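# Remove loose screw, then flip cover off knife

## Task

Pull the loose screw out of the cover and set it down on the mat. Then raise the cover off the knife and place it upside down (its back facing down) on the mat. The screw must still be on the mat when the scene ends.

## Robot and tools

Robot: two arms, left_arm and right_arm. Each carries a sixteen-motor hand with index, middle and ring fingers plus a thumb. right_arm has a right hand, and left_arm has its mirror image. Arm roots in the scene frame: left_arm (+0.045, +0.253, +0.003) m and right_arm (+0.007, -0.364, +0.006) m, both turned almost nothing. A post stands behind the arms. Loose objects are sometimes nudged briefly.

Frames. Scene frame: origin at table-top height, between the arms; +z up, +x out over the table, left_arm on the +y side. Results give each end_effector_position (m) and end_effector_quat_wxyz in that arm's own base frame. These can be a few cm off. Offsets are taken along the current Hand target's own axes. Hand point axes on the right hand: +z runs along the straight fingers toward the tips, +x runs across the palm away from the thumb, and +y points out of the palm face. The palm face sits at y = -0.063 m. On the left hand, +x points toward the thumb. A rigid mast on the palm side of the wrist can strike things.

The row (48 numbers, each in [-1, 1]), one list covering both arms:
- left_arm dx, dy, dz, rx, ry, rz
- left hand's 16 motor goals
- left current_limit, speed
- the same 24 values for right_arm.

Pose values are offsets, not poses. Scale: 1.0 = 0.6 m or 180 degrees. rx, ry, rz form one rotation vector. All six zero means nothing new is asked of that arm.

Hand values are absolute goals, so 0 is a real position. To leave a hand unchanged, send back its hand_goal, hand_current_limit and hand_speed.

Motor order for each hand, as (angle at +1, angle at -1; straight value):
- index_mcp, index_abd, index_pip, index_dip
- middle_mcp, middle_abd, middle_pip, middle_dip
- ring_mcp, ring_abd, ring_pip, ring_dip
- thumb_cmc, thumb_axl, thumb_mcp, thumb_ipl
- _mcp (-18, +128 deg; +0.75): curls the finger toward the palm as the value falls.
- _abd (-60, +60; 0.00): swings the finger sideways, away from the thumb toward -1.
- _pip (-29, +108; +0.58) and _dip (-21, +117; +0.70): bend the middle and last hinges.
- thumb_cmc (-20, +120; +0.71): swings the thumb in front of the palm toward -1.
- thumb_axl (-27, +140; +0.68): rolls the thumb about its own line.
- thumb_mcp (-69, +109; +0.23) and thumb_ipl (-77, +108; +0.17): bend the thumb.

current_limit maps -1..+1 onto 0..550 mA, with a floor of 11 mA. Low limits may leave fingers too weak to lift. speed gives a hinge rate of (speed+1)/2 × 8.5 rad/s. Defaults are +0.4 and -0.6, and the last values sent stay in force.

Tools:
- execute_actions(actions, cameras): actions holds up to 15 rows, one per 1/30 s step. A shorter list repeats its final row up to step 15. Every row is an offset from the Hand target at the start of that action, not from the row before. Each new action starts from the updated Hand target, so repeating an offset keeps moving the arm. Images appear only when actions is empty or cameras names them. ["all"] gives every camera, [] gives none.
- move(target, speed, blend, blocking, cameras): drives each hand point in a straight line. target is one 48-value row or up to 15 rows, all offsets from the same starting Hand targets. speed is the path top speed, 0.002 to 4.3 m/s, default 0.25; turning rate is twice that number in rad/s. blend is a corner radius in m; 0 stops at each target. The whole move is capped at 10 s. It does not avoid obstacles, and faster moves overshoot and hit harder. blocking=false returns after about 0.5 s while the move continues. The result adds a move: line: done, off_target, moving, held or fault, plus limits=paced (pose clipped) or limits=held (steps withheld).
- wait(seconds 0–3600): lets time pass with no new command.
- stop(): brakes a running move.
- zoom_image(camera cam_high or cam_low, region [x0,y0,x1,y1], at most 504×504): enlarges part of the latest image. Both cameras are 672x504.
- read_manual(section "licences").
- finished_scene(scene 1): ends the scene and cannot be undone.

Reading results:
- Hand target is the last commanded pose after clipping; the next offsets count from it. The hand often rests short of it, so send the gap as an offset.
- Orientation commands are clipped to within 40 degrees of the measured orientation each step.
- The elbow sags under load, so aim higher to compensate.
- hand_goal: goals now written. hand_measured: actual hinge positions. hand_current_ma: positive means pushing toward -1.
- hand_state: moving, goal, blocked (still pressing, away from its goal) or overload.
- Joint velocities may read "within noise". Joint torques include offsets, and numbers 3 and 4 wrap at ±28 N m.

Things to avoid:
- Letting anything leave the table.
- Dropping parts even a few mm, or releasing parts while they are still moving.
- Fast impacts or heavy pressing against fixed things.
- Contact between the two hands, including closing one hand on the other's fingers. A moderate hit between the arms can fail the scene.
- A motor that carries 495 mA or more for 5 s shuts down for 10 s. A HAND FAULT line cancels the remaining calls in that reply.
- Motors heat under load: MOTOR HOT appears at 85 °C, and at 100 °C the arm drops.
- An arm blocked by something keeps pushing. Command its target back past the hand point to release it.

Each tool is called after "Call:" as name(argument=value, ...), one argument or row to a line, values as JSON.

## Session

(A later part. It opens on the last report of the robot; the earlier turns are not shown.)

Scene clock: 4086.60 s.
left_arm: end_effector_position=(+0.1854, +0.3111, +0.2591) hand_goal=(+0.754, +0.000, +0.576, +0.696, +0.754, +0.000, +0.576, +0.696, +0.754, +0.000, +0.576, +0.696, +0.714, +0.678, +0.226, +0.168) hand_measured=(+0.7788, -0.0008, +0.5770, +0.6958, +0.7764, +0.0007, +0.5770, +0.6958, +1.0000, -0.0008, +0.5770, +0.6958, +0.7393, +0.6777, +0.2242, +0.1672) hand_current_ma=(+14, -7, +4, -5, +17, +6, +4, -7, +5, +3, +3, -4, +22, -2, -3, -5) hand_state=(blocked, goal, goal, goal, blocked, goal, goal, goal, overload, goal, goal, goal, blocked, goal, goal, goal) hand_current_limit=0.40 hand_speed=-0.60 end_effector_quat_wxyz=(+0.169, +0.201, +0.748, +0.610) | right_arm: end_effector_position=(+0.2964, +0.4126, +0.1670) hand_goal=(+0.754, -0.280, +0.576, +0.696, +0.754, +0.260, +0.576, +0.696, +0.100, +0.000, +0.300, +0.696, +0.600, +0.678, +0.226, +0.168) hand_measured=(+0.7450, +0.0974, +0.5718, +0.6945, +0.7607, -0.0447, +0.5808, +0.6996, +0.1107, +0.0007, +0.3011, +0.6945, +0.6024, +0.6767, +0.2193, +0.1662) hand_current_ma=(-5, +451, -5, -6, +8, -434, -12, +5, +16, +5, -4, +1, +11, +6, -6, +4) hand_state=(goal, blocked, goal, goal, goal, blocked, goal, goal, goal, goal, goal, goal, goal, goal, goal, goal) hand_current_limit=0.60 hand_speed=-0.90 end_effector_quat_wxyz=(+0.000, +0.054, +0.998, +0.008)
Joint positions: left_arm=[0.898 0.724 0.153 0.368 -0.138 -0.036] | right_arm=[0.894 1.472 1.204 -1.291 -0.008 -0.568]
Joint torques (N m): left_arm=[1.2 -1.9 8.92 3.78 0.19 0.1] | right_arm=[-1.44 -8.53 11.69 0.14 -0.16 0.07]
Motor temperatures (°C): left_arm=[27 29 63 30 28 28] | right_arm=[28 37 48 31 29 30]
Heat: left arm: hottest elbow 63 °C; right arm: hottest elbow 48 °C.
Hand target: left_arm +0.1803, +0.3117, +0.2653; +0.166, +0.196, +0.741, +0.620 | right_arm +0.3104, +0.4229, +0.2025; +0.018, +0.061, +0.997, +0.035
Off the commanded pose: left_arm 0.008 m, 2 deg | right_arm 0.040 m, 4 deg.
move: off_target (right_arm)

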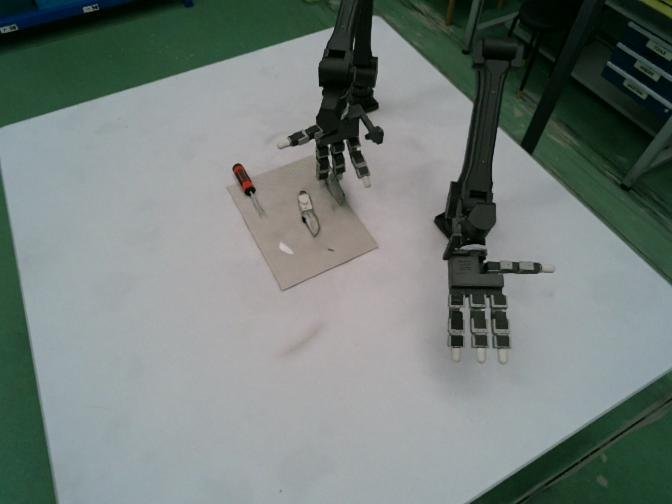

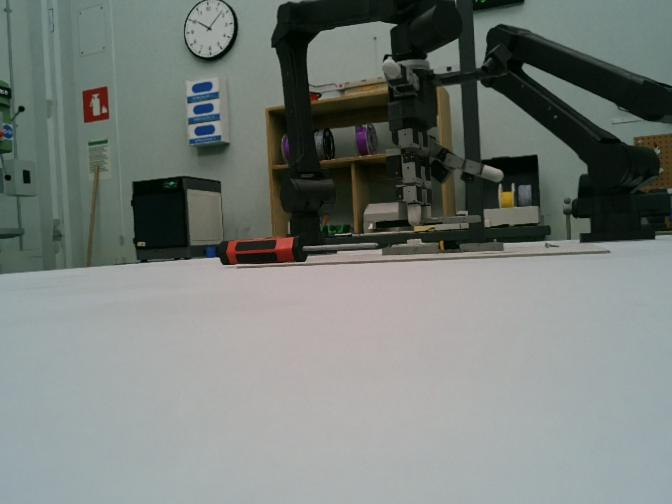

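Call:
move(
  target=[0,0,0,0,0,0,0.754,0,0.576,0.696,0.754,0,0.576,0.696,0.754,0,0.576,0.696,0.714,0.678,0.226,0.168,0.4,-0.6,-0.0363,0.0385,0.0833,0.0232,0.0104,0.05,0.754,-0.28,0.576,0.696,0.754,0.26,0.576,0.696,0.1,0,0.3,0.696,0.6,0.678,0.226,0.168,0.6,-0.9],
  speed=0.05,
  cameras=["all"],
)

Call:
zoom_image(
  camera="cam_low",
  region=[360, 170, 520, 270],
)

Call:
zoom_image(
  camera="cam_high",
  region=[280, 140, 370, 230],
)

Scene clock: 4109.23 s.
left_arm: end_effector_position=(+0.1854, +0.3111, +0.2591) hand_goal=(+0.754, +0.000, +0.576, +0.696, +0.754, +0.000, +0.576, +0.696, +0.754, +0.000, +0.576, +0.696, +0.714, +0.678, +0.226, +0.168) hand_measured=(+0.7788, -0.0008, +0.5770, +0.6958, +0.7764, +0.0007, +0.5770, +0.6971, +0.9995, -0.0008, +0.5770, +0.6958, +0.7393, +0.6777, +0.2252, +0.1681) hand_current_ma=(+17, -11, +3, -2, +15, +8, +9, -4, +9, +0, +4, -7, +25, +0, -5, -1) hand_state=(blocked, goal, goal, goal, blocked, goal, goal, goal, overload, goal, goal, goal, blocked, goal, goal, goal) hand_current_limit=0.40 hand_speed=-0.60 end_effector_quat_wxyz=(+0.169, +0.201, +0.748, +0.610) | right_arm: end_effector_position=(+0.3260, +0.4291, +0.1354) hand_goal=(+0.754, -0.280, +0.576, +0.696, +0.754, +0.260, +0.576, +0.696, +0.100, +0.000, +0.300, +0.696, +0.600, +0.678, +0.226, +0.168) hand_measured=(+0.7438, +0.0974, +0.5718, +0.6958, +0.7607, -0.0447, +0.5821, +0.7009, +0.1107, +0.0007, +0.2998, +0.6971, +0.6024, +0.6767, +0.2193, +0.1672) hand_current_ma=(-10, +449, -8, -10, +7, -431, -15, +3, +12, +6, -8, +0, +8, +6, -2, +2) hand_state=(goal, blocked, goal, goal, goal, blocked, goal, goal, goal, goal, goal, goal, goal, goal, goal, goal) hand_current_limit=0.60 hand_speed=-0.90 end_effector_quat_wxyz=(-0.015, +0.134, +0.991, -0.016)
Joint positions: left_arm=[0.898 0.724 0.153 0.368 -0.138 -0.036] | right_arm=[0.896 1.598 1.276 -1.291 -0.008 -0.405]
Joint torques (N m): left_arm=[1.26 -1.9 8.76 3.78 0.22 0.12] | right_arm=[-0.03 -7.77 11.41 0.25 0.05 0.18]
Motor temperatures (°C): left_arm=[27 29 63 30 28 28] | right_arm=[28 37 53 30 29 30]
Heat: left arm: hottest elbow 63 °C; right arm: hottest elbow 53 °C.
Hand target: left_arm +0.1803, +0.3117, +0.2653; +0.166, +0.196, +0.741, +0.620 | right_arm +0.3368, +0.4464, +0.1551; -0.003, +0.139, +0.990, +0.001
Off the commanded pose: left_arm 0.008 m, 2 deg | right_arm 0.028 m, 2 deg.
move: off_target (right_arm)

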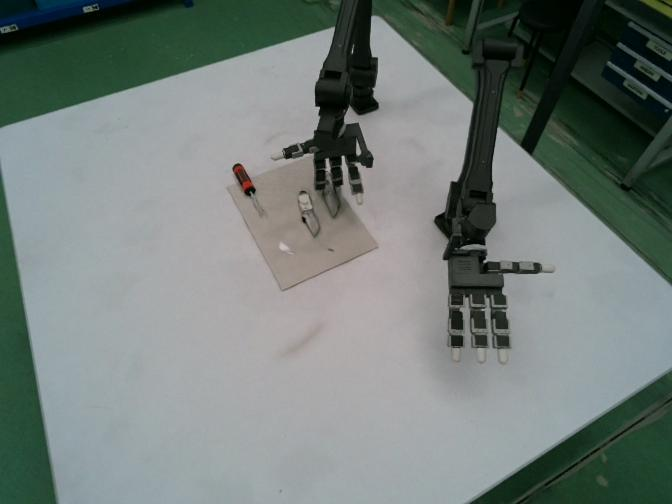

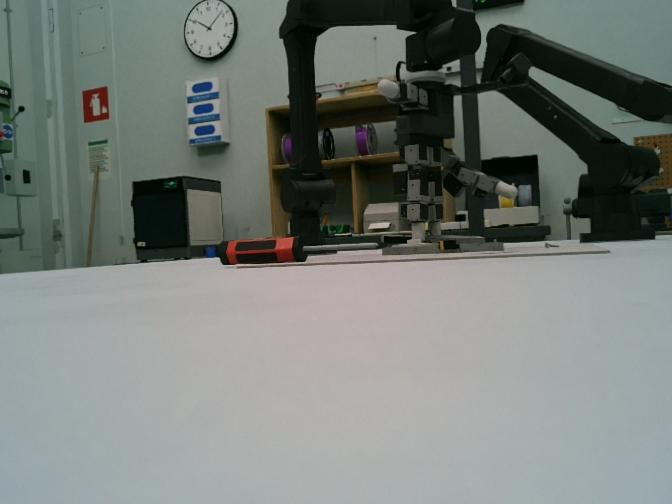

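Scaled by 3.150 from the camera's image (finer frame: 960x720).

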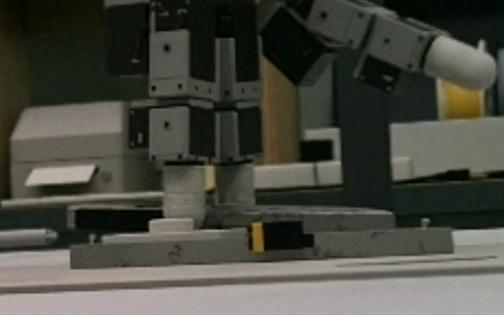

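Scaled by 5.600 from the camera's image (finer frame: 960x720).

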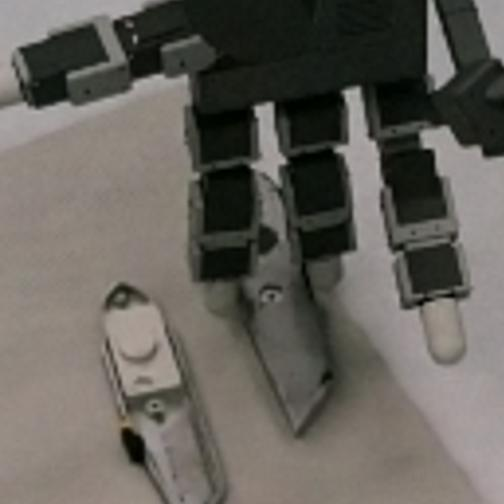

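Call:
move(
  target=[0,0,0,0,0,0,0.754,0,0.576,0.696,0.754,0,0.576,0.696,0.754,0,0.576,0.696,0.714,0.678,0.226,0.168,0.4,-0.6,0,0.004,0.05,0,0,0,0.754,-0.28,0.576,0.696,0.754,0.26,0.576,0.696,0.1,0,0.3,0.696,0.6,0.678,0.226,0.168,0.6,-0.9],
  speed=0.04,
  cameras=["all"],
)

Call:
zoom_image(
  camera="cam_low",
  region=[360, 170, 520, 270],
)

Call:
zoom_image(
  camera="cam_high",
  region=[280, 140, 370, 230],
)

Scene clock: 4119.93 s.
left_arm: end_effector_position=(+0.1854, +0.3111, +0.2591) hand_goal=(+0.754, +0.000, +0.576, +0.696, +0.754, +0.000, +0.576, +0.696, +0.754, +0.000, +0.576, +0.696, +0.714, +0.678, +0.226, +0.168) hand_measured=(+0.7788, -0.0008, +0.5770, +0.6958, +0.7764, +0.0007, +0.5770, +0.6958, +0.9995, -0.0008, +0.5770, +0.6958, +0.7393, +0.6777, +0.2252, +0.1681) hand_current_ma=(+15, -8, +1, -8, +14, +6, +13, -6, +8, -9, +10, -9, +26, -1, -10, -9) hand_state=(blocked, goal, goal, goal, blocked, goal, goal, goal, overload, goal, goal, goal, blocked, goal, goal, goal) hand_current_limit=0.40 hand_speed=-0.60 end_effector_quat_wxyz=(+0.169, +0.201, +0.748, +0.610) | right_arm: end_effector_position=(+0.3332, +0.4394, +0.1234) hand_goal=(+0.754, -0.280, +0.576, +0.696, +0.754, +0.260, +0.576, +0.696, +0.100, +0.000, +0.300, +0.696, +0.600, +0.678, +0.226, +0.168) hand_measured=(+0.7450, +0.0959, +0.5718, +0.6958, +0.7619, -0.0447, +0.5808, +0.7009, +0.1107, +0.0021, +0.3011, +0.6958, +0.6024, +0.6756, +0.2183, +0.1662) hand_current_ma=(-9, +449, -4, -12, +8, -436, -8, +4, +13, +7, -2, +2, +11, +6, +1, +3) hand_state=(goal, blocked, goal, goal, goal, blocked, goal, goal, goal, goal, goal, goal, goal, goal, goal, goal) hand_current_limit=0.60 hand_speed=-0.90 end_effector_quat_wxyz=(-0.009, +0.136, +0.991, -0.008)
Joint positions: left_arm=[0.898 0.724 0.153 0.368 -0.138 -0.036] | right_arm=[0.898 1.628 1.276 -1.241 -0.008 -0.401]
Joint torques (N m): left_arm=[1.85 -1.67 8.73 3.67 0.18 0.06] | right_arm=[-0.03 -7.71 8.25 1.13 0.03 0.17]
Motor temperatures (°C): left_arm=[27 29 63 30 28 28] | right_arm=[28 37 52 30 28 30]
Heat: left arm: hottest elbow 63 °C; right arm: hottest elbow 52 °C.
Hand target: left_arm +0.1803, +0.3117, +0.2653; +0.166, +0.196, +0.741, +0.620 | right_arm +0.3374, +0.4489, +0.1251; -0.003, +0.140, +0.990, +0.001
Off the commanded pose: left_arm 0.008 m, 2 deg | right_arm 0.010 m, 1 deg.
move: done

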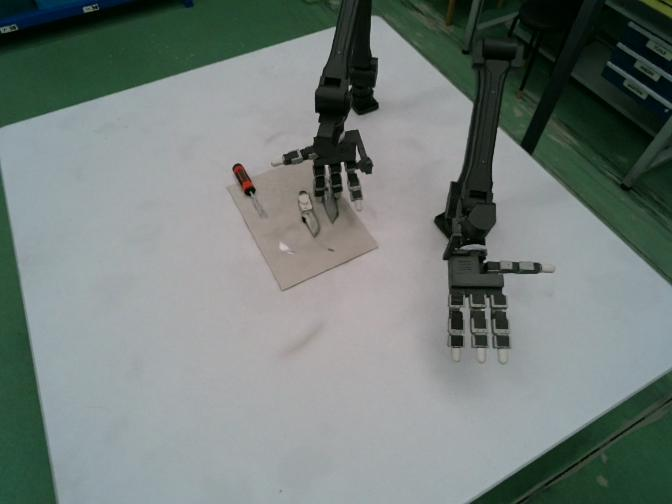

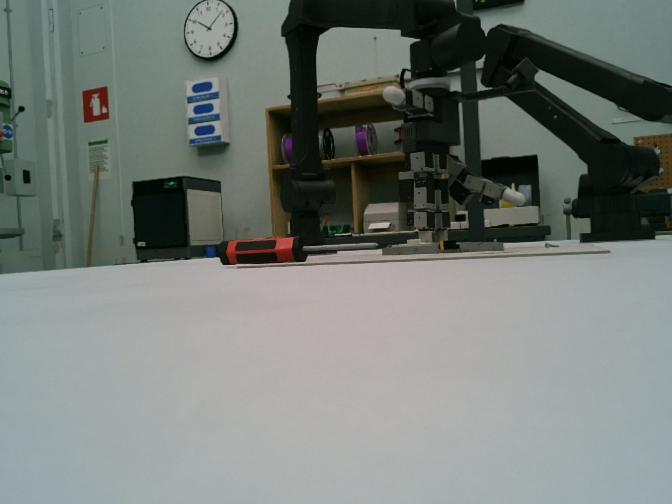

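Scaled by 3.150 from the camera's image (finer frame: 960x720).

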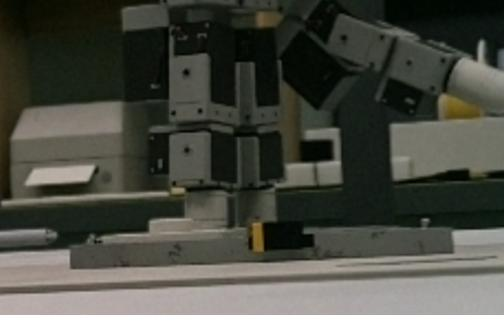

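Scaled by 5.600 from the camera's image (finer frame: 960x720).

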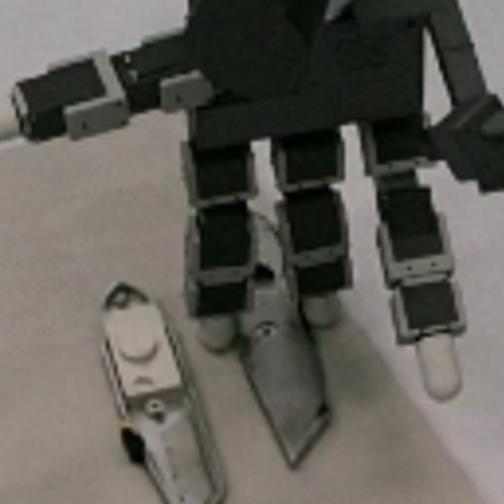

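Call:
move(
  target=[
    [0,0,0,0,0,0,0.754,0,0.576,0.696,0.754,0,0.576,0.696,0.754,0,0.576,0.696,0.714,0.678,0.226,0.168,0.4,-0.6,0,0,0,0,0,0,0.754,0.08,0.576,0.696,0.754,-0.03,0.576,0.696,0.1,0,0.3,0.696,0.6,0.678,0.226,0.168,0.4,-0.95],
    [0,0,0,0,0,0,0.754,0,0.576,0.696,0.754,0,0.576,0.696,0.754,0,0.576,0.696,0.714,0.678,0.226,0.168,0.4,-0.6,0,0,0,0,0,0,0.754,0.16,0.576,0.696,0.754,-0.12,0.576,0.696,0.1,0,0.3,0.696,0.6,0.678,0.226,0.168,0.4,-0.93],
  ],
  speed=0.04,
  cameras=[],
)

Call:
wait(
  seconds=0.7,
  cameras=[],
)

Call:
move(
  target=[0,0,0,0,0,0,0.754,0,0.576,0.696,0.754,0,0.576,0.696,0.754,0,0.576,0.696,0.714,0.678,0.226,0.168,0.4,-0.6,0,0,-0.19,0,0,0,0.754,0.16,0.576,0.696,0.754,-0.12,0.576,0.696,0.1,0,0.3,0.696,0.6,0.678,0.226,0.168,0.4,-0.8],
  speed=0.08,
  cameras=["all"],
)

Call:
zoom_image(
  camera="cam_high",
  region=[280, 140, 370, 230],
)

Scene clock: 4135.30 s.
left_arm: end_effector_position=(+0.1854, +0.3111, +0.2591) hand_goal=(+0.754, +0.000, +0.576, +0.696, +0.754, +0.000, +0.576, +0.696, +0.754, +0.000, +0.576, +0.696, +0.714, +0.678, +0.226, +0.168) hand_measured=(+0.7788, -0.0008, +0.5770, +0.6958, +0.7764, +0.0007, +0.5770, +0.6958, +1.0000, -0.0008, +0.5770, +0.6958, +0.7393, +0.6777, +0.2252, +0.1681) hand_current_ma=(+11, -10, +0, -3, +14, +9, +7, -6, +13, -6, +5, -11, +29, -4, -11, -6) hand_state=(blocked, goal, goal, goal, blocked, goal, goal, goal, overload, goal, goal, goal, blocked, goal, goal, goal) hand_current_limit=0.40 hand_speed=-0.60 end_effector_quat_wxyz=(+0.169, +0.201, +0.748, +0.610) | right_arm: end_effector_position=(+0.3326, +0.4412, +0.1237) hand_goal=(+0.754, +0.160, +0.576, +0.696, +0.754, -0.120, +0.576, +0.696, +0.100, +0.000, +0.300, +0.696, +0.600, +0.678, +0.226, +0.168) hand_measured=(+0.7511, +0.1516, +0.5718, +0.6971, +0.7547, -0.1136, +0.5795, +0.6996, +0.1095, +0.0007, +0.2998, +0.6958, +0.6024, +0.6767, +0.2183, +0.1662) hand_current_ma=(-4, +13, -12, -9, +5, +10, -8, +0, +9, +6, +0, -2, +6, +1, -7, +4) hand_state=(goal, goal, goal, goal, goal, goal, goal, goal, goal, goal, goal, goal, goal, goal, goal, goal) hand_current_limit=0.40 hand_speed=-0.93 end_effector_quat_wxyz=(-0.008, +0.134, +0.991, -0.006)
Joint positions: left_arm=[0.898 0.724 0.153 0.368 -0.138 -0.036] | right_arm=[0.901 1.628 1.276 -1.237 -0.008 -0.4]
Joint torques (N m): left_arm=[1.85 -1.14 8.88 3.51 0.17 0.11] | right_arm=[-0.26 -7.88 8.27 1.01 0.03 0.16]
Motor temperatures (°C): left_arm=[27 29 63 30 28 28] | right_arm=[28 37 50 30 28 30]
Heat: left arm: hottest elbow 63 °C; right arm: hottest elbow 50 °C.
Hand target: left_arm +0.1803, +0.3117, +0.2653; +0.166, +0.196, +0.741, +0.620 | right_arm +0.3374, +0.4489, +0.1251; -0.003, +0.140, +0.990, +0.001
Off the commanded pose: left_arm 0.008 m, 2 deg | right_arm 0.009 m, 1 deg.
move: done

Scene clock: 4136.00 s.
left_arm: end_effector_position=(+0.1854, +0.3111, +0.2591) hand_goal=(+0.754, +0.000, +0.576, +0.696, +0.754, +0.000, +0.576, +0.696, +0.754, +0.000, +0.576, +0.696, +0.714, +0.678, +0.226, +0.168) hand_measured=(+0.7788, -0.0008, +0.5770, +0.6971, +0.7764, +0.0007, +0.5770, +0.6958, +1.0000, -0.0008, +0.5770, +0.6971, +0.7381, +0.6777, +0.2252, +0.1681) hand_current_ma=(+16, -8, +4, -10, +20, +10, +9, -8, +10, +0, +8, -4, +28, +3, -9, -4) hand_state=(blocked, goal, goal, goal, blocked, goal, goal, goal, overload, goal, goal, goal, blocked, goal, goal, goal) hand_current_limit=0.40 hand_speed=-0.60 end_effector_quat_wxyz=(+0.169, +0.201, +0.748, +0.610) | right_arm: end_effector_position=(+0.3326, +0.4412, +0.1237) hand_goal=(+0.754, +0.160, +0.576, +0.696, +0.754, -0.120, +0.576, +0.696, +0.100, +0.000, +0.300, +0.696, +0.600, +0.678, +0.226, +0.168) hand_measured=(+0.7511, +0.1516, +0.5731, +0.6971, +0.7547, -0.1121, +0.5795, +0.6996, +0.1107, +0.0007, +0.3011, +0.6958, +0.6024, +0.6767, +0.2173, +0.1662) hand_current_ma=(-9, +9, -2, -10, +8, +6, -6, +4, +13, +5, +1, -2, +11, +8, -2, +1) hand_state=(goal, goal, goal, goal, goal, goal, goal, goal, goal, goal, goal, goal, goal, goal, goal, goal) hand_current_limit=0.40 hand_speed=-0.93 end_effector_quat_wxyz=(-0.008, +0.134, +0.991, -0.006)
Joint positions: left_arm=[0.898 0.724 0.153 0.368 -0.138 -0.036] | right_arm=[0.901 1.628 1.276 -1.237 -0.008 -0.4]
Joint torques (N m): left_arm=[1.32 -1.32 8.77 3.71 0.15 0.1] | right_arm=[-0.21 -7.88 8.28 0.99 0.04 0.17]
Motor temperatures (°C): left_arm=[27 29 63 30 28 28] | right_arm=[28 37 50 30 28 30]
Heat: left arm: hottest elbow 63 °C; right arm: hottest elbow 50 °C.
Hand target: left_arm +0.1803, +0.3117, +0.2653; +0.166, +0.196, +0.741, +0.620 | right_arm +0.3374, +0.4489, +0.1251; -0.003, +0.140, +0.990, +0.001
Off the commanded pose: left_arm 0.008 m, 2 deg | right_arm 0.009 m, 1 deg.
wait: 0.70 s; at rest by 0.17 s

Scene clock: 4138.07 s.
left_arm: end_effector_position=(+0.1854, +0.3111, +0.2591) hand_goal=(+0.754, +0.000, +0.576, +0.696, +0.754, +0.000, +0.576, +0.696, +0.754, +0.000, +0.576, +0.696, +0.714, +0.678, +0.226, +0.168) hand_measured=(+0.7788, -0.0008, +0.5770, +0.6958, +0.7764, +0.0007, +0.5770, +0.6958, +1.0000, -0.0008, +0.5770, +0.6958, +0.7393, +0.6777, +0.2252, +0.1681) hand_current_ma=(+14, -11, +2, -5, +17, +8, +11, -2, +7, -4, +8, -7, +29, +8, -7, -7) hand_state=(blocked, goal, goal, goal, blocked, goal, goal, goal, overload, goal, goal, goal, blocked, goal, goal, goal) hand_current_limit=0.40 hand_speed=-0.60 end_effector_quat_wxyz=(+0.169, +0.201, +0.748, +0.610) | right_arm: end_effector_position=(+0.3304, +0.4383, +0.2058) hand_goal=(+0.754, +0.160, +0.576, +0.696, +0.754, -0.120, +0.576, +0.696, +0.100, +0.000, +0.300, +0.696, +0.600, +0.678, +0.226, +0.168) hand_measured=(+0.7511, +0.1530, +0.5731, +0.6958, +0.7547, -0.1136, +0.5744, +0.6996, +0.1107, +0.0007, +0.3011, +0.6958, +0.5999, +0.6777, +0.2183, +0.1662) hand_current_ma=(-5, +8, -11, -7, +8, +7, -10, +5, +11, +8, -3, -3, +9, +5, -6, +6) hand_state=(goal, goal, goal, goal, goal, goal, goal, goal, goal, goal, goal, goal, goal, goal, goal, goal) hand_current_limit=0.40 hand_speed=-0.80 end_effector_quat_wxyz=(-0.019, +0.134, +0.990, -0.024)
Joint positions: left_arm=[0.898 0.724 0.153 0.368 -0.138 -0.036] | right_arm=[0.901 1.593 1.463 -1.502 -0.007 -0.4]
Joint torques (N m): left_arm=[1.44 -1.32 8.88 3.67 0.18 0.1] | right_arm=[-0.32 -9.99 11.6 0.01 0.01 0.15]
Motor temperatures (°C): left_arm=[27 29 63 30 28 28] | right_arm=[28 37 51 30 28 30]
Heat: left arm: hottest elbow 63 °C; right arm: hottest elbow 51 °C.
Hand target: left_arm +0.1803, +0.3117, +0.2653; +0.166, +0.196, +0.741, +0.620 | right_arm +0.3380, +0.4486, +0.2391; -0.003, +0.140, +0.990, +0.001
Off the commanded pose: left_arm 0.008 m, 2 deg | right_arm 0.036 m, 3 deg.
move: off_target (right_arm)

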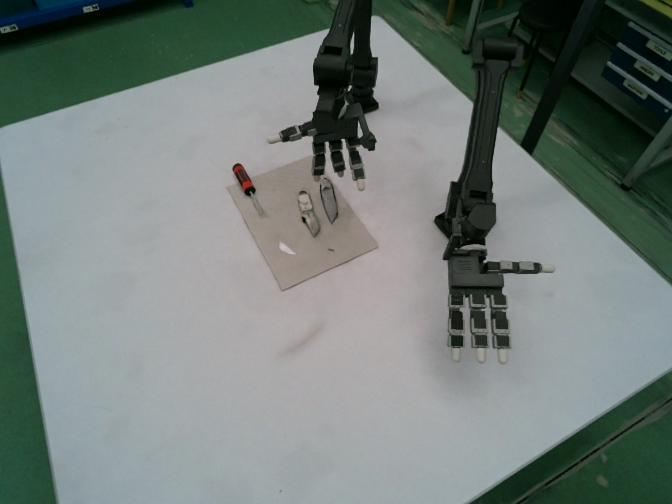

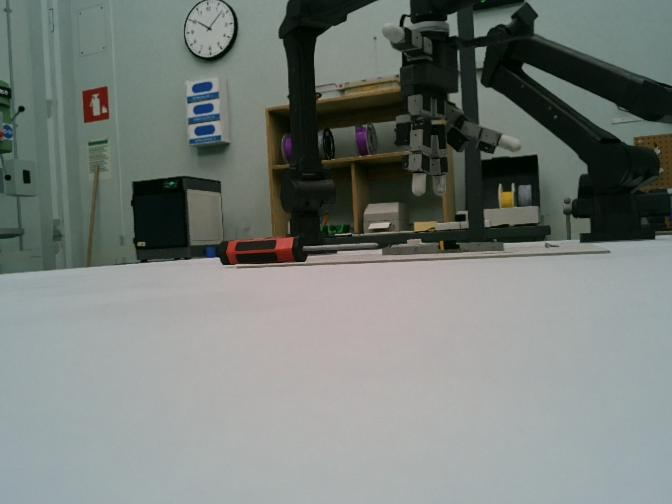

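Scaled by 5.600 from the camera's image (finer frame: 960x720).

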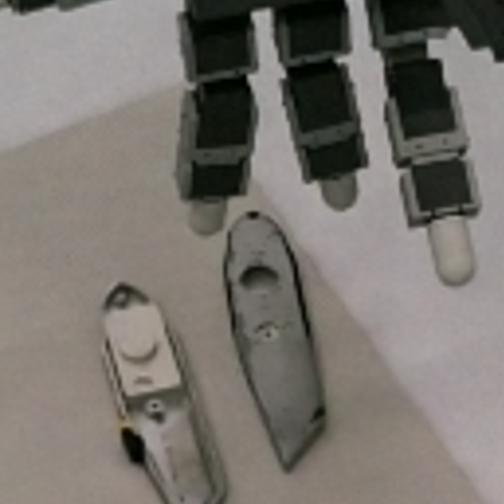

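Call:
move(
  target=[0,0,0,0,0,0,0.754,0,0.576,0.696,0.754,0,0.576,0.696,0.754,0,0.576,0.696,0.714,0.678,0.226,0.168,0.4,-0.6,-0.0108,-0.1115,0.1985,0.2594,-0.2598,-0.45,0.781,0,-0.445,0.029,1.0,0,0.576,0.696,1.0,0,0.576,0.696,-0.52,0.678,0.011,-0.1135,0.4,-0.6],
  speed=0.18,
  cameras=["all"],
)

Call:
zoom_image(
  camera="cam_high",
  region=[260, 110, 380, 230],
)

Call:
zoom_image(
  camera="cam_low",
  region=[340, 110, 520, 270],
)

Scene clock: 4162.70 s.
left_arm: end_effector_position=(+0.1854, +0.3111, +0.2591) hand_goal=(+0.754, +0.000, +0.576, +0.696, +0.754, +0.000, +0.576, +0.696, +0.754, +0.000, +0.576, +0.696, +0.714, +0.678, +0.226, +0.168) hand_measured=(+0.7788, -0.0008, +0.5770, +0.6958, +0.7764, +0.0007, +0.5770, +0.6971, +0.9995, +0.0007, +0.5770, +0.6958, +0.7393, +0.6777, +0.2252, +0.1681) hand_current_ma=(+12, -9, +4, -2, +22, +7, +11, -1, +7, -1, +6, -8, +29, -3, -11, -5) hand_state=(blocked, goal, goal, goal, blocked, goal, goal, goal, overload, goal, goal, goal, blocked, goal, goal, goal) hand_current_limit=0.40 hand_speed=-0.60 end_effector_quat_wxyz=(+0.169, +0.201, +0.748, +0.610) | right_arm: end_effector_position=(+0.3271, +0.3801, +0.1112) hand_goal=(+0.782, +0.000, -0.444, +0.030, +1.000, +0.000, +0.576, +0.696, +1.000, +0.000, +0.576, +0.696, -0.520, +0.678, +0.012, -0.114) hand_measured=(+0.7776, -0.0052, -0.4406, +0.0307, +0.9922, -0.0037, +0.5744, +0.6983, +0.9910, -0.0023, +0.5757, +0.6958, -0.5228, +0.6777, +0.0085, -0.1149) hand_current_ma=(-5, +8, -4, -10, +5, +3, -10, +5, +6, +5, -3, -2, +10, +7, -2, +1) hand_state=(goal, goal, goal, goal, goal, goal, goal, goal, goal, goal, goal, goal, goal, goal, goal, goal) hand_current_limit=0.40 hand_speed=-0.60 end_effector_quat_wxyz=(+0.289, -0.521, +0.695, -0.402)
Joint positions: left_arm=[0.898 0.724 0.153 0.368 -0.138 -0.036] | right_arm=[1.06 1.55 1.097 -0.786 1.001 -1.979]
Joint torques (N m): left_arm=[1.55 -1.2 8.79 3.63 0.21 0.06] | right_arm=[-0.15 -9.52 6.97 1.51 0.95 -0.16]
Motor temperatures (°C): left_arm=[27 29 63 30 28 28] | right_arm=[28 37 54 30 29 30]
Heat: left arm: hottest elbow 63 °C; right arm: hottest elbow 54 °C.
Hand target: left_arm +0.1803, +0.3117, +0.2653; +0.166, +0.196, +0.741, +0.620 | right_arm +0.3252, +0.3827, +0.1200; +0.300, -0.522, +0.693, -0.397
Off the commanded pose: left_arm 0.008 m, 2 deg | right_arm 0.009 m, 1 deg.
move: done

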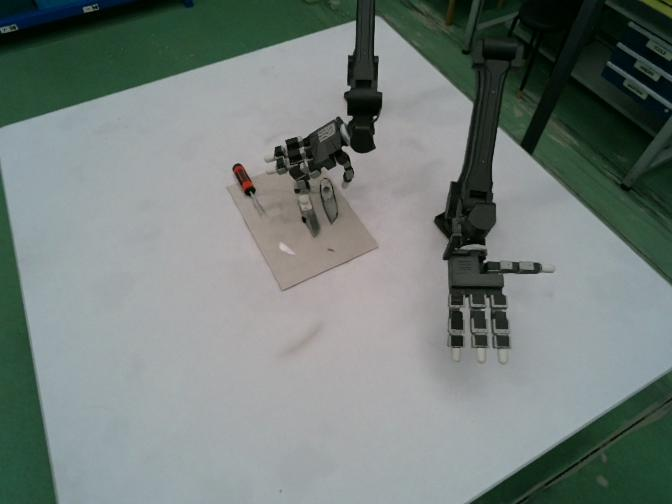

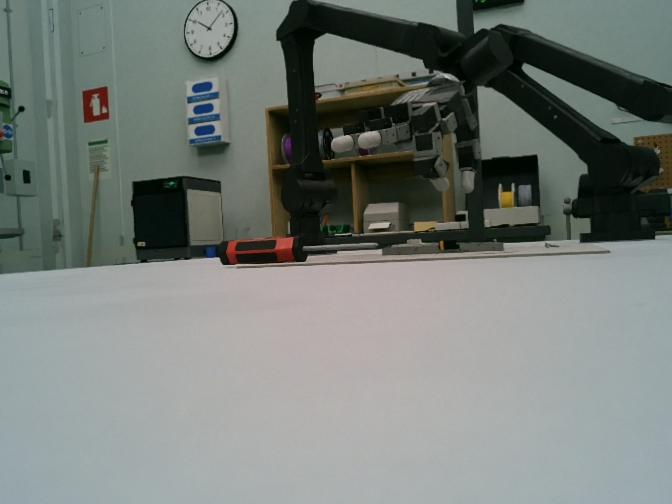

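Scaled by 4.200 from the camera's image (finer frame: 960x720).

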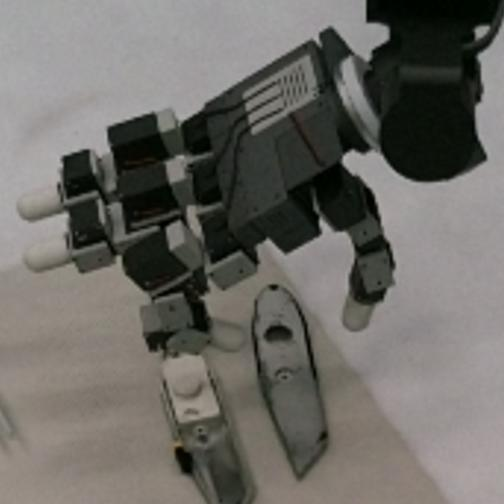

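Scaled by 2.800 from the camera's image (finer frame: 960x720).

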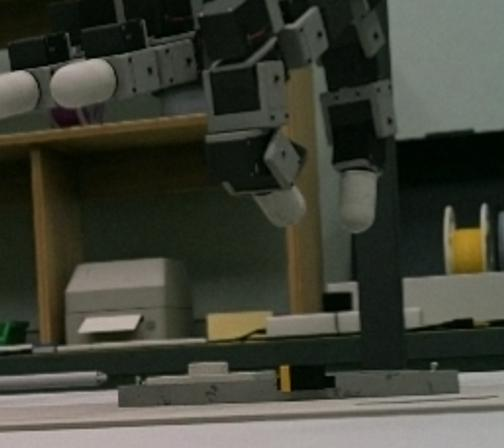

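Call:
move(
  target=[0,0,0,0,0,0,0.754,0,0.576,0.696,0.754,0,0.576,0.696,0.754,0,0.576,0.696,0.714,0.678,0.226,0.168,0.4,-0.6,0,0.1083,0.0625,0,0,0,0.781,0,-0.445,0.029,1.0,0,0.576,0.696,1.0,0,0.576,0.696,-0.52,0.678,0.011,-0.1135,0.4,-0.6],
  speed=0.06,
  cameras=["all"],
)

Call:
zoom_image(
  camera="cam_high",
  region=[280, 150, 370, 240],
)

Call:
zoom_image(
  camera="cam_low",
  region=[380, 170, 520, 270],
)

Scene clock: 4178.07 s.
left_arm: end_effector_position=(+0.1854, +0.3111, +0.2591) hand_goal=(+0.754, +0.000, +0.576, +0.696, +0.754, +0.000, +0.576, +0.696, +0.754, +0.000, +0.576, +0.696, +0.714, +0.678, +0.226, +0.168) hand_measured=(+0.7788, -0.0008, +0.5770, +0.6958, +0.7764, +0.0007, +0.5770, +0.6958, +0.9995, -0.0008, +0.5770, +0.6958, +0.7393, +0.6777, +0.2252, +0.1681) hand_current_ma=(+18, -11, +5, -8, +19, +6, +10, -2, +6, -2, +7, -8, +28, -1, -6, -4) hand_state=(blocked, goal, goal, goal, blocked, goal, goal, goal, overload, goal, goal, goal, blocked, goal, goal, goal) hand_current_limit=0.40 hand_speed=-0.60 end_effector_quat_wxyz=(+0.169, +0.201, +0.748, +0.610) | right_arm: end_effector_position=(+0.3273, +0.3805, +0.0502) hand_goal=(+0.782, +0.000, -0.444, +0.030, +1.000, +0.000, +0.576, +0.696, +1.000, +0.000, +0.576, +0.696, -0.520, +0.678, +0.012, -0.114) hand_measured=(+0.7788, -0.0037, -0.4406, +0.0307, +0.9910, -0.0023, +0.5744, +0.6907, +0.9922, -0.0023, +0.5757, +0.6958, -0.5228, +0.6767, +0.0085, -0.1120) hand_current_ma=(-8, +6, -4, -5, +9, +8, -8, +6, +8, +2, -4, +0, +7, +4, -5, +3) hand_state=(goal, goal, goal, goal, goal, goal, goal, goal, goal, goal, goal, goal, goal, goal, goal, goal) hand_current_limit=0.40 hand_speed=-0.60 end_effector_quat_wxyz=(+0.300, -0.515, +0.698, -0.397)
Joint positions: left_arm=[0.898 0.724 0.153 0.368 -0.138 -0.036] | right_arm=[1.06 1.625 0.996 -0.582 1.001 -1.98]
Joint torques (N m): left_arm=[1.67 -1.55 8.98 3.74 0.18 0.14] | right_arm=[-0.09 -7.3 6.45 1.54 0.96 -0.15]
Motor temperatures (°C): left_arm=[27 29 63 30 28 28] | right_arm=[28 37 52 31 29 30]
Heat: left arm: hottest elbow 63 °C; right arm: hottest elbow 52 °C.
Hand target: left_arm +0.1803, +0.3117, +0.2653; +0.166, +0.196, +0.741, +0.620 | right_arm +0.3248, +0.3830, +0.0450; +0.300, -0.522, +0.693, -0.397
Off the commanded pose: left_arm 0.008 m, 2 deg | right_arm 0.006 m, 1 deg.
move: done

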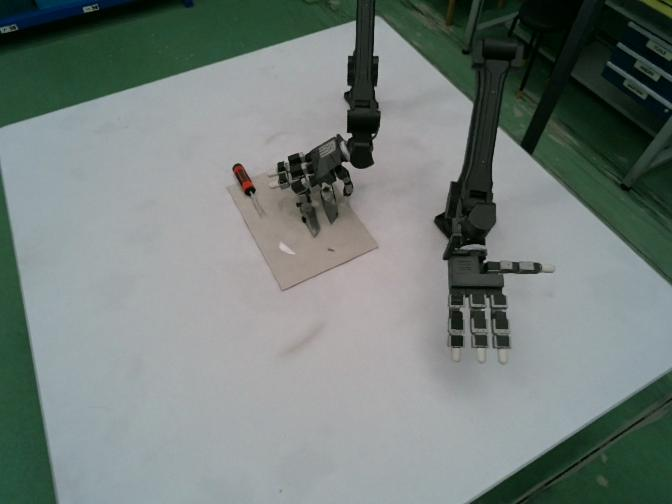

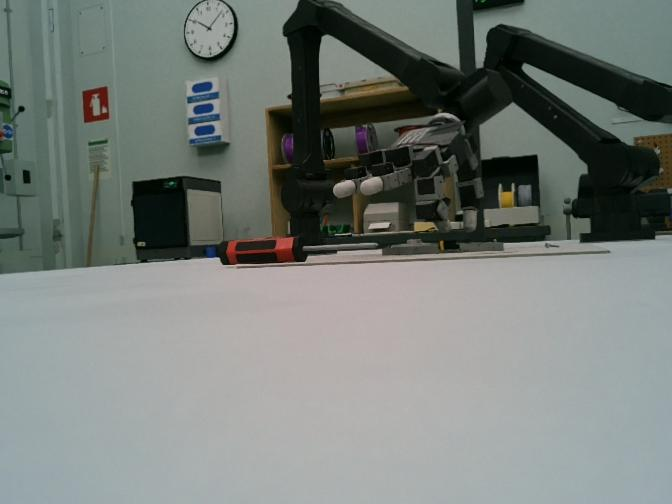

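Scaled by 5.600 from the camera's image (finer frame: 960x720).

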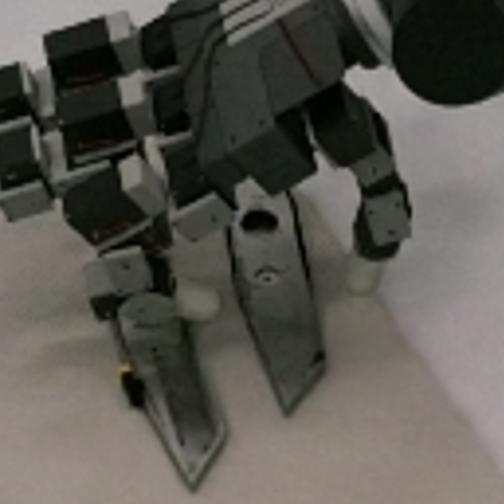

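Scaled by 3.600 from the camera's image (finer frame: 960x720).

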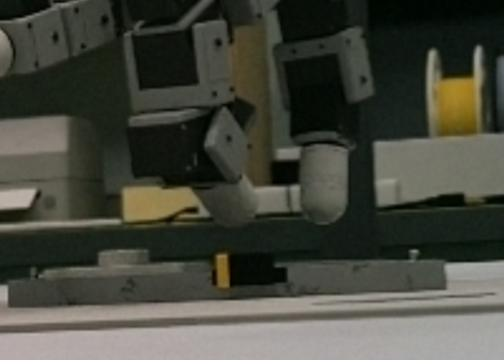

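Call:
move(
  target=[0,0,0,0,0,0,0.754,0,0.576,0.696,0.754,0,0.576,0.696,0.754,0,0.576,0.696,0.714,0.678,0.226,0.168,0.4,-0.6,0,0.0245,0.0141,0,0,0,0.74,0,-0.445,0.029,1.0,0,0.576,0.696,1.0,0,0.576,0.696,-0.52,0.678,-0.02,-0.1135,0.4,-0.8],
  speed=0.04,
  cameras=["all"],
)

Call:
zoom_image(
  camera="cam_high",
  region=[290, 170, 360, 240],
)

Call:
zoom_image(
  camera="cam_low",
  region=[400, 190, 500, 260],
)

Scene clock: 4197.57 s.
left_arm: end_effector_position=(+0.1854, +0.3111, +0.2591) hand_goal=(+0.754, +0.000, +0.576, +0.696, +0.754, +0.000, +0.576, +0.696, +0.754, +0.000, +0.576, +0.696, +0.714, +0.678, +0.226, +0.168) hand_measured=(+0.7788, +0.0007, +0.5770, +0.6958, +0.7764, -0.0008, +0.5770, +0.6958, +0.9995, -0.0008, +0.5770, +0.6958, +0.7381, +0.6767, +0.2252, +0.1672) hand_current_ma=(+18, -11, +5, -5, +18, +7, +13, -8, +6, +2, +3, -7, +26, -2, -6, -5) hand_state=(blocked, goal, goal, goal, blocked, goal, goal, goal, overload, goal, goal, goal, blocked, goal, goal, goal) hand_current_limit=0.40 hand_speed=-0.60 end_effector_quat_wxyz=(+0.169, +0.201, +0.748, +0.610) | right_arm: end_effector_position=(+0.3273, +0.3806, +0.0331) hand_goal=(+0.740, +0.000, -0.444, +0.030, +1.000, +0.000, +0.576, +0.696, +1.000, +0.000, +0.576, +0.696, -0.520, +0.678, -0.020, -0.114) hand_measured=(+0.7342, -0.0037, -0.4406, +0.0307, +0.9910, -0.0023, +0.5731, +0.6907, +0.9910, -0.0023, +0.5757, +0.6958, -0.5228, +0.6767, -0.0202, -0.1120) hand_current_ma=(-5, +8, -6, -6, +10, +11, -9, -2, +6, +4, -2, -2, +7, +3, -1, +2) hand_state=(goal, goal, goal, goal, goal, goal, goal, goal, goal, goal, goal, goal, goal, goal, goal, goal) hand_current_limit=0.40 hand_speed=-0.80 end_effector_quat_wxyz=(+0.300, -0.515, +0.698, -0.397)
Joint positions: left_arm=[0.898 0.724 0.153 0.368 -0.138 -0.036] | right_arm=[1.06 1.655 0.979 -0.535 1.001 -1.98]
Joint torques (N m): left_arm=[1.96 -1.61 8.81 3.84 0.21 0.08] | right_arm=[-0.15 -7.41 6.22 1.55 0.97 -0.14]
Motor temperatures (°C): left_arm=[27 29 63 30 28 28] | right_arm=[28 37 50 31 30 30]
Heat: left arm: hottest elbow 63 °C; right arm: hottest elbow 50 °C.
Hand target: left_arm +0.1803, +0.3117, +0.2653; +0.166, +0.196, +0.741, +0.620 | right_arm +0.3246, +0.3829, +0.0279; +0.300, -0.522, +0.693, -0.397
Off the commanded pose: left_arm 0.008 m, 2 deg | right_arm 0.006 m, 1 deg.
move: done

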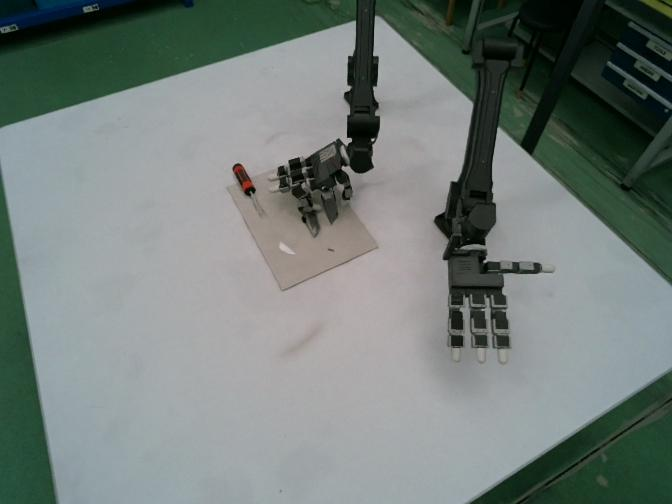

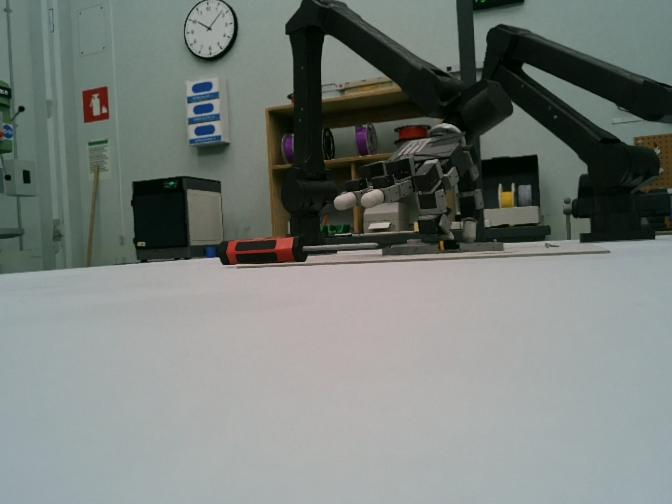

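Scaled by 7.200 from the camera's image (finer frame: 960x720).

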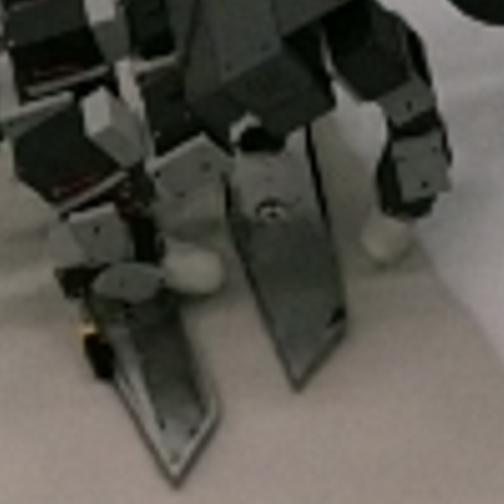

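Scaled by 5.040 from the camera's image (finer frame: 960x720).

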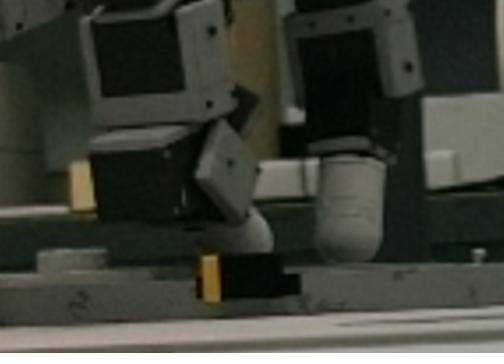

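Call:
zoom_image(
  camera="cam_low",
  region=[430, 215, 490, 260],
)

Scaled by 8.400 from the camera's image (finer frame: 960x720).

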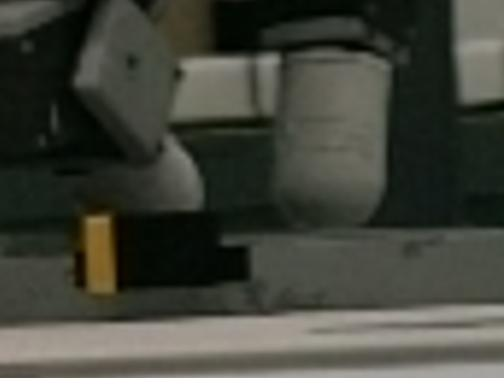

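Call:
move(
  target=[0,0,0,0,0,0,0.754,0,0.576,0.696,0.754,0,0.576,0.696,0.754,0,0.576,0.696,0.714,0.678,0.226,0.168,0.4,-0.6,0,0.010,0.0058,0,0,0,0.70,0,-0.372,0.029,1.0,0,0.576,0.696,1.0,0,0.576,0.696,-0.52,0.678,-0.04,-0.1135,0.4,-0.8],
  speed=0.03,
  cameras=["all"],
)

Call:
zoom_image(
  camera="cam_high",
  region=[300, 180, 360, 240],
)

Call:
zoom_image(
  camera="cam_low",
  region=[430, 215, 490, 260],
)

Scene clock: 4230.57 s.
left_arm: end_effector_position=(+0.1854, +0.3111, +0.2591) hand_goal=(+0.754, +0.000, +0.576, +0.696, +0.754, +0.000, +0.576, +0.696, +0.754, +0.000, +0.576, +0.696, +0.714, +0.678, +0.226, +0.168) hand_measured=(+0.7788, -0.0008, +0.5770, +0.6958, +0.7764, +0.0007, +0.5770, +0.6958, +1.0000, -0.0008, +0.5770, +0.6958, +0.7393, +0.6767, +0.2252, +0.1672) hand_current_ma=(+17, -1, +3, -5, +20, +1, +12, -6, +10, -3, +5, -7, +27, +6, -7, -7) hand_state=(blocked, goal, goal, goal, blocked, goal, goal, goal, overload, goal, goal, goal, blocked, goal, goal, goal) hand_current_limit=0.40 hand_speed=-0.60 end_effector_quat_wxyz=(+0.169, +0.201, +0.748, +0.610) | right_arm: end_effector_position=(+0.3287, +0.3834, +0.0312) hand_goal=(+0.700, +0.000, -0.372, +0.030, +1.000, +0.000, +0.576, +0.696, +1.000, +0.000, +0.576, +0.696, -0.520, +0.678, -0.040, -0.114) hand_measured=(+0.6908, -0.0037, -0.3802, +0.0256, +0.9910, -0.0037, +0.5744, +0.6920, +0.9910, -0.0023, +0.5770, +0.6958, -0.5228, +0.6767, -0.0400, -0.1120) hand_current_ma=(-13, +9, -6, -10, +8, +7, -8, +1, +8, +4, +0, +3, +7, +11, -3, +2) hand_state=(goal, goal, goal, goal, goal, goal, goal, goal, goal, goal, goal, goal, goal, goal, goal, goal) hand_current_limit=0.40 hand_speed=-0.80 end_effector_quat_wxyz=(+0.305, -0.512, +0.699, -0.395)
Joint positions: left_arm=[0.898 0.724 0.153 0.368 -0.138 -0.036] | right_arm=[1.061 1.66 0.977 -0.515 1.001 -1.98]
Joint torques (N m): left_arm=[0.97 -1.85 8.88 3.64 0.13 0.06] | right_arm=[-0.03 -6.95 5.9 1.5 0.96 -0.14]
Motor temperatures (°C): left_arm=[27 29 63 30 28 28] | right_arm=[28 37 48 31 30 30]
Heat: left arm: hottest elbow 63 °C; right arm: hottest elbow 48 °C.
Hand target: left_arm +0.1803, +0.3117, +0.2653; +0.166, +0.196, +0.741, +0.620 | right_arm +0.3245, +0.3830, +0.0209; +0.300, -0.522, +0.693, -0.397
Off the commanded pose: left_arm 0.008 m, 2 deg | right_arm 0.011 m, 1 deg.
move: off_target (right_arm)

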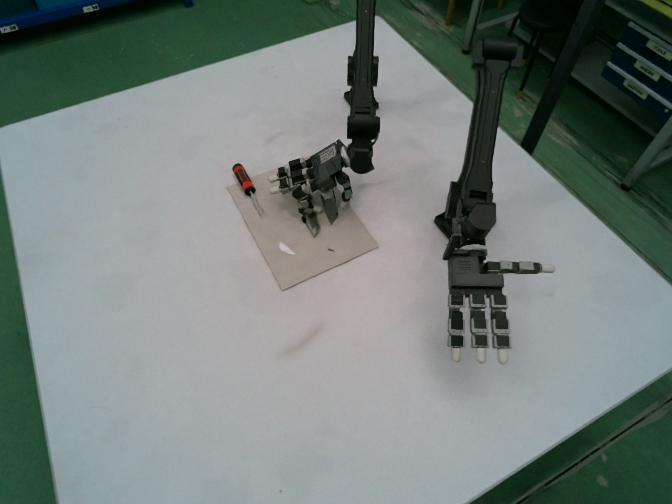

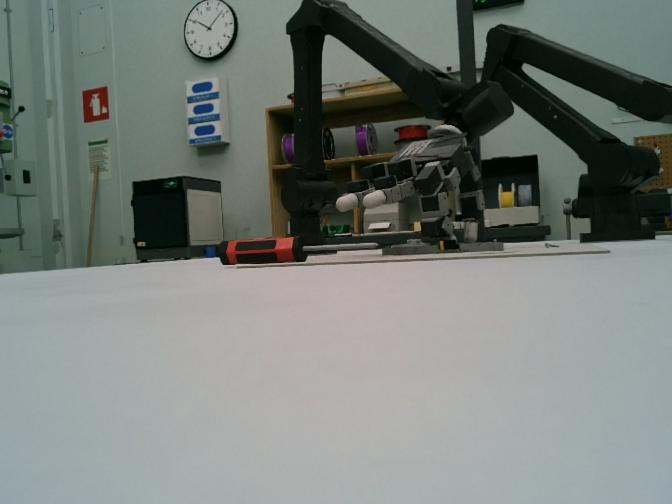

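Scaled by 8.400 from the camera's image (finer frame: 960x720).

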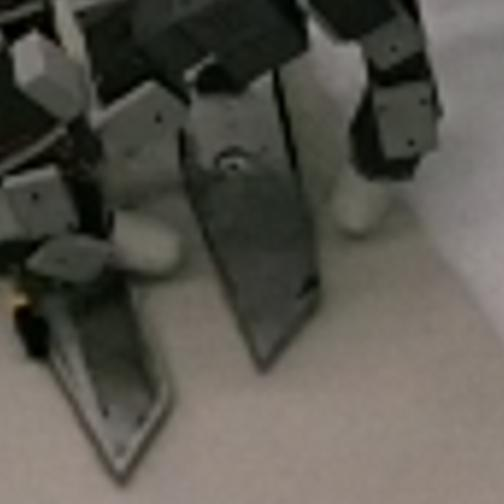

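Scaled by 8.400 from the camera's image (finer frame: 960x720).

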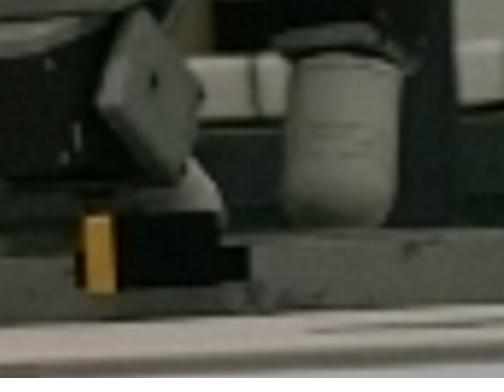

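Call:
move(
  target=[
    [0,0,0,0,0,0,0.754,0,0.576,0.696,0.754,0,0.576,0.696,0.754,0,0.576,0.696,0.714,0.678,0.226,0.168,0.4,-0.6,0,-0.1732,-0.1,0,0,0,0.781,0,-0.372,0.029,1.0,0,0.576,0.696,1.0,0,0.576,0.696,-0.52,0.678,0.011,-0.1135,0.4,-0.8],
    [0,0,0,0,0,0,0.754,0,0.576,0.696,0.754,0,0.576,0.696,0.754,0,0.576,0.696,0.714,0.678,0.226,0.168,0.4,-0.6,-0.0945,-0.2511,-0.1623,-0.2646,0.2511,0.4349,0.754,0.12,0.576,0.696,0.754,-0.12,0.576,0.696,0.1,0,0.3,0.696,0.6,0.678,0.226,0.168,0.4,-0.6],
  ],
  speed=0.18,
  blend=[0.02,0],
  cameras=["all"],
)

Call:
zoom_image(
  camera="cam_high",
  region=[280, 140, 370, 230],
)

Scene clock: 4291.30 s.
left_arm: end_effector_position=(+0.1854, +0.3111, +0.2591) hand_goal=(+0.754, +0.000, +0.576, +0.696, +0.754, +0.000, +0.576, +0.696, +0.754, +0.000, +0.576, +0.696, +0.714, +0.678, +0.226, +0.168) hand_measured=(+0.7788, -0.0008, +0.5770, +0.6971, +0.7764, +0.0007, +0.5770, +0.6958, +1.0000, +0.0007, +0.5770, +0.6958, +0.7393, +0.6767, +0.2252, +0.1681) hand_current_ma=(+18, -7, +3, -5, +15, +9, +8, -8, +6, -1, +6, -11, +30, -3, -5, +0) hand_state=(blocked, goal, goal, goal, blocked, goal, goal, goal, overload, goal, goal, goal, blocked, goal, goal, goal) hand_current_limit=0.40 hand_speed=-0.60 end_effector_quat_wxyz=(+0.169, +0.201, +0.748, +0.610) | right_arm: end_effector_position=(+0.3207, +0.4325, +0.1752) hand_goal=(+0.754, +0.120, +0.576, +0.696, +0.754, -0.120, +0.576, +0.696, +0.100, +0.000, +0.300, +0.696, +0.600, +0.678, +0.226, +0.168) hand_measured=(+0.7535, +0.1194, +0.5757, +0.6958, +0.7498, -0.1180, +0.5744, +0.6920, +0.1095, +0.0007, +0.2998, +0.6932, +0.5999, +0.6767, +0.2193, +0.1662) hand_current_ma=(-6, +12, -5, -9, +9, +8, -8, +1, +8, +3, -3, +2, +10, +9, -3, +1) hand_state=(goal, goal, goal, goal, goal, goal, goal, goal, goal, goal, goal, goal, goal, goal, goal, goal) hand_current_limit=0.40 hand_speed=-0.60 end_effector_quat_wxyz=(-0.019, +0.102, +0.994, -0.026)
Joint positions: left_arm=[0.898 0.724 0.153 0.368 -0.138 -0.036] | right_arm=[0.899 1.584 1.371 -1.422 -0.005 -0.468]
Joint torques (N m): left_arm=[1.67 -1.03 9.05 3.62 0.16 0.09] | right_arm=[-1.26 -10.05 9.65 0.81 -0.11 0.16]
Motor temperatures (°C): left_arm=[27 29 63 30 28 28] | right_arm=[28 37 47 31 30 30]
Heat: left arm: hottest elbow 63 °C; right arm: hottest elbow 47 °C.
Hand target: left_arm +0.1803, +0.3117, +0.2653; +0.166, +0.196, +0.741, +0.620 | right_arm +0.3324, +0.4395, +0.2002; -0.003, +0.113, +0.994, +0.001
Off the commanded pose: left_arm 0.008 m, 2 deg | right_arm 0.028 m, 4 deg.
move: off_target (right_arm); target 2's new numbers were sent with right_arm's hand 0.029 m and 4 deg from that target

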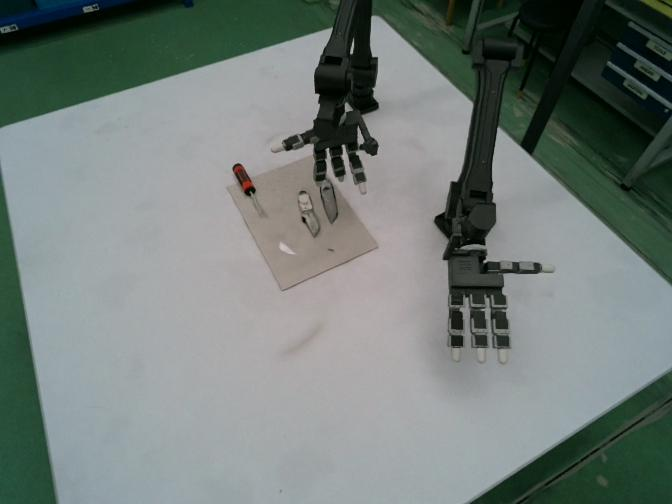

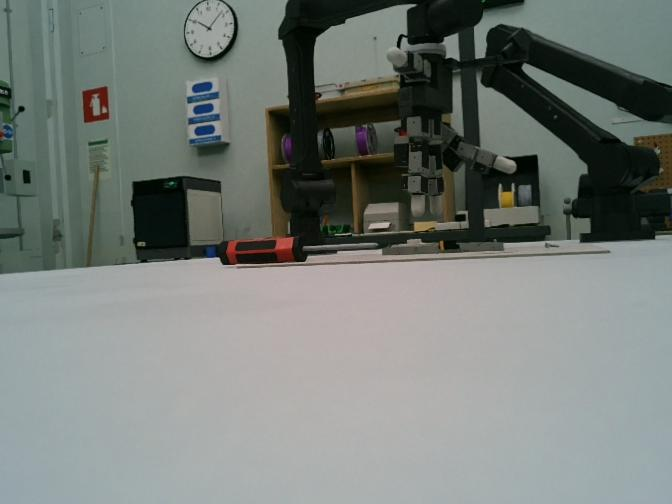

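Scaled by 5.600 from the camera's image (finer frame: 960x720).

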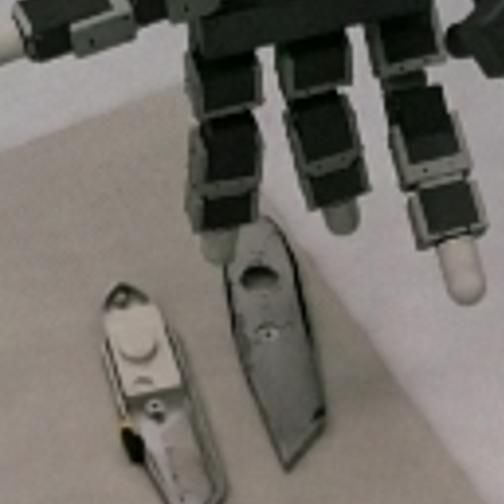

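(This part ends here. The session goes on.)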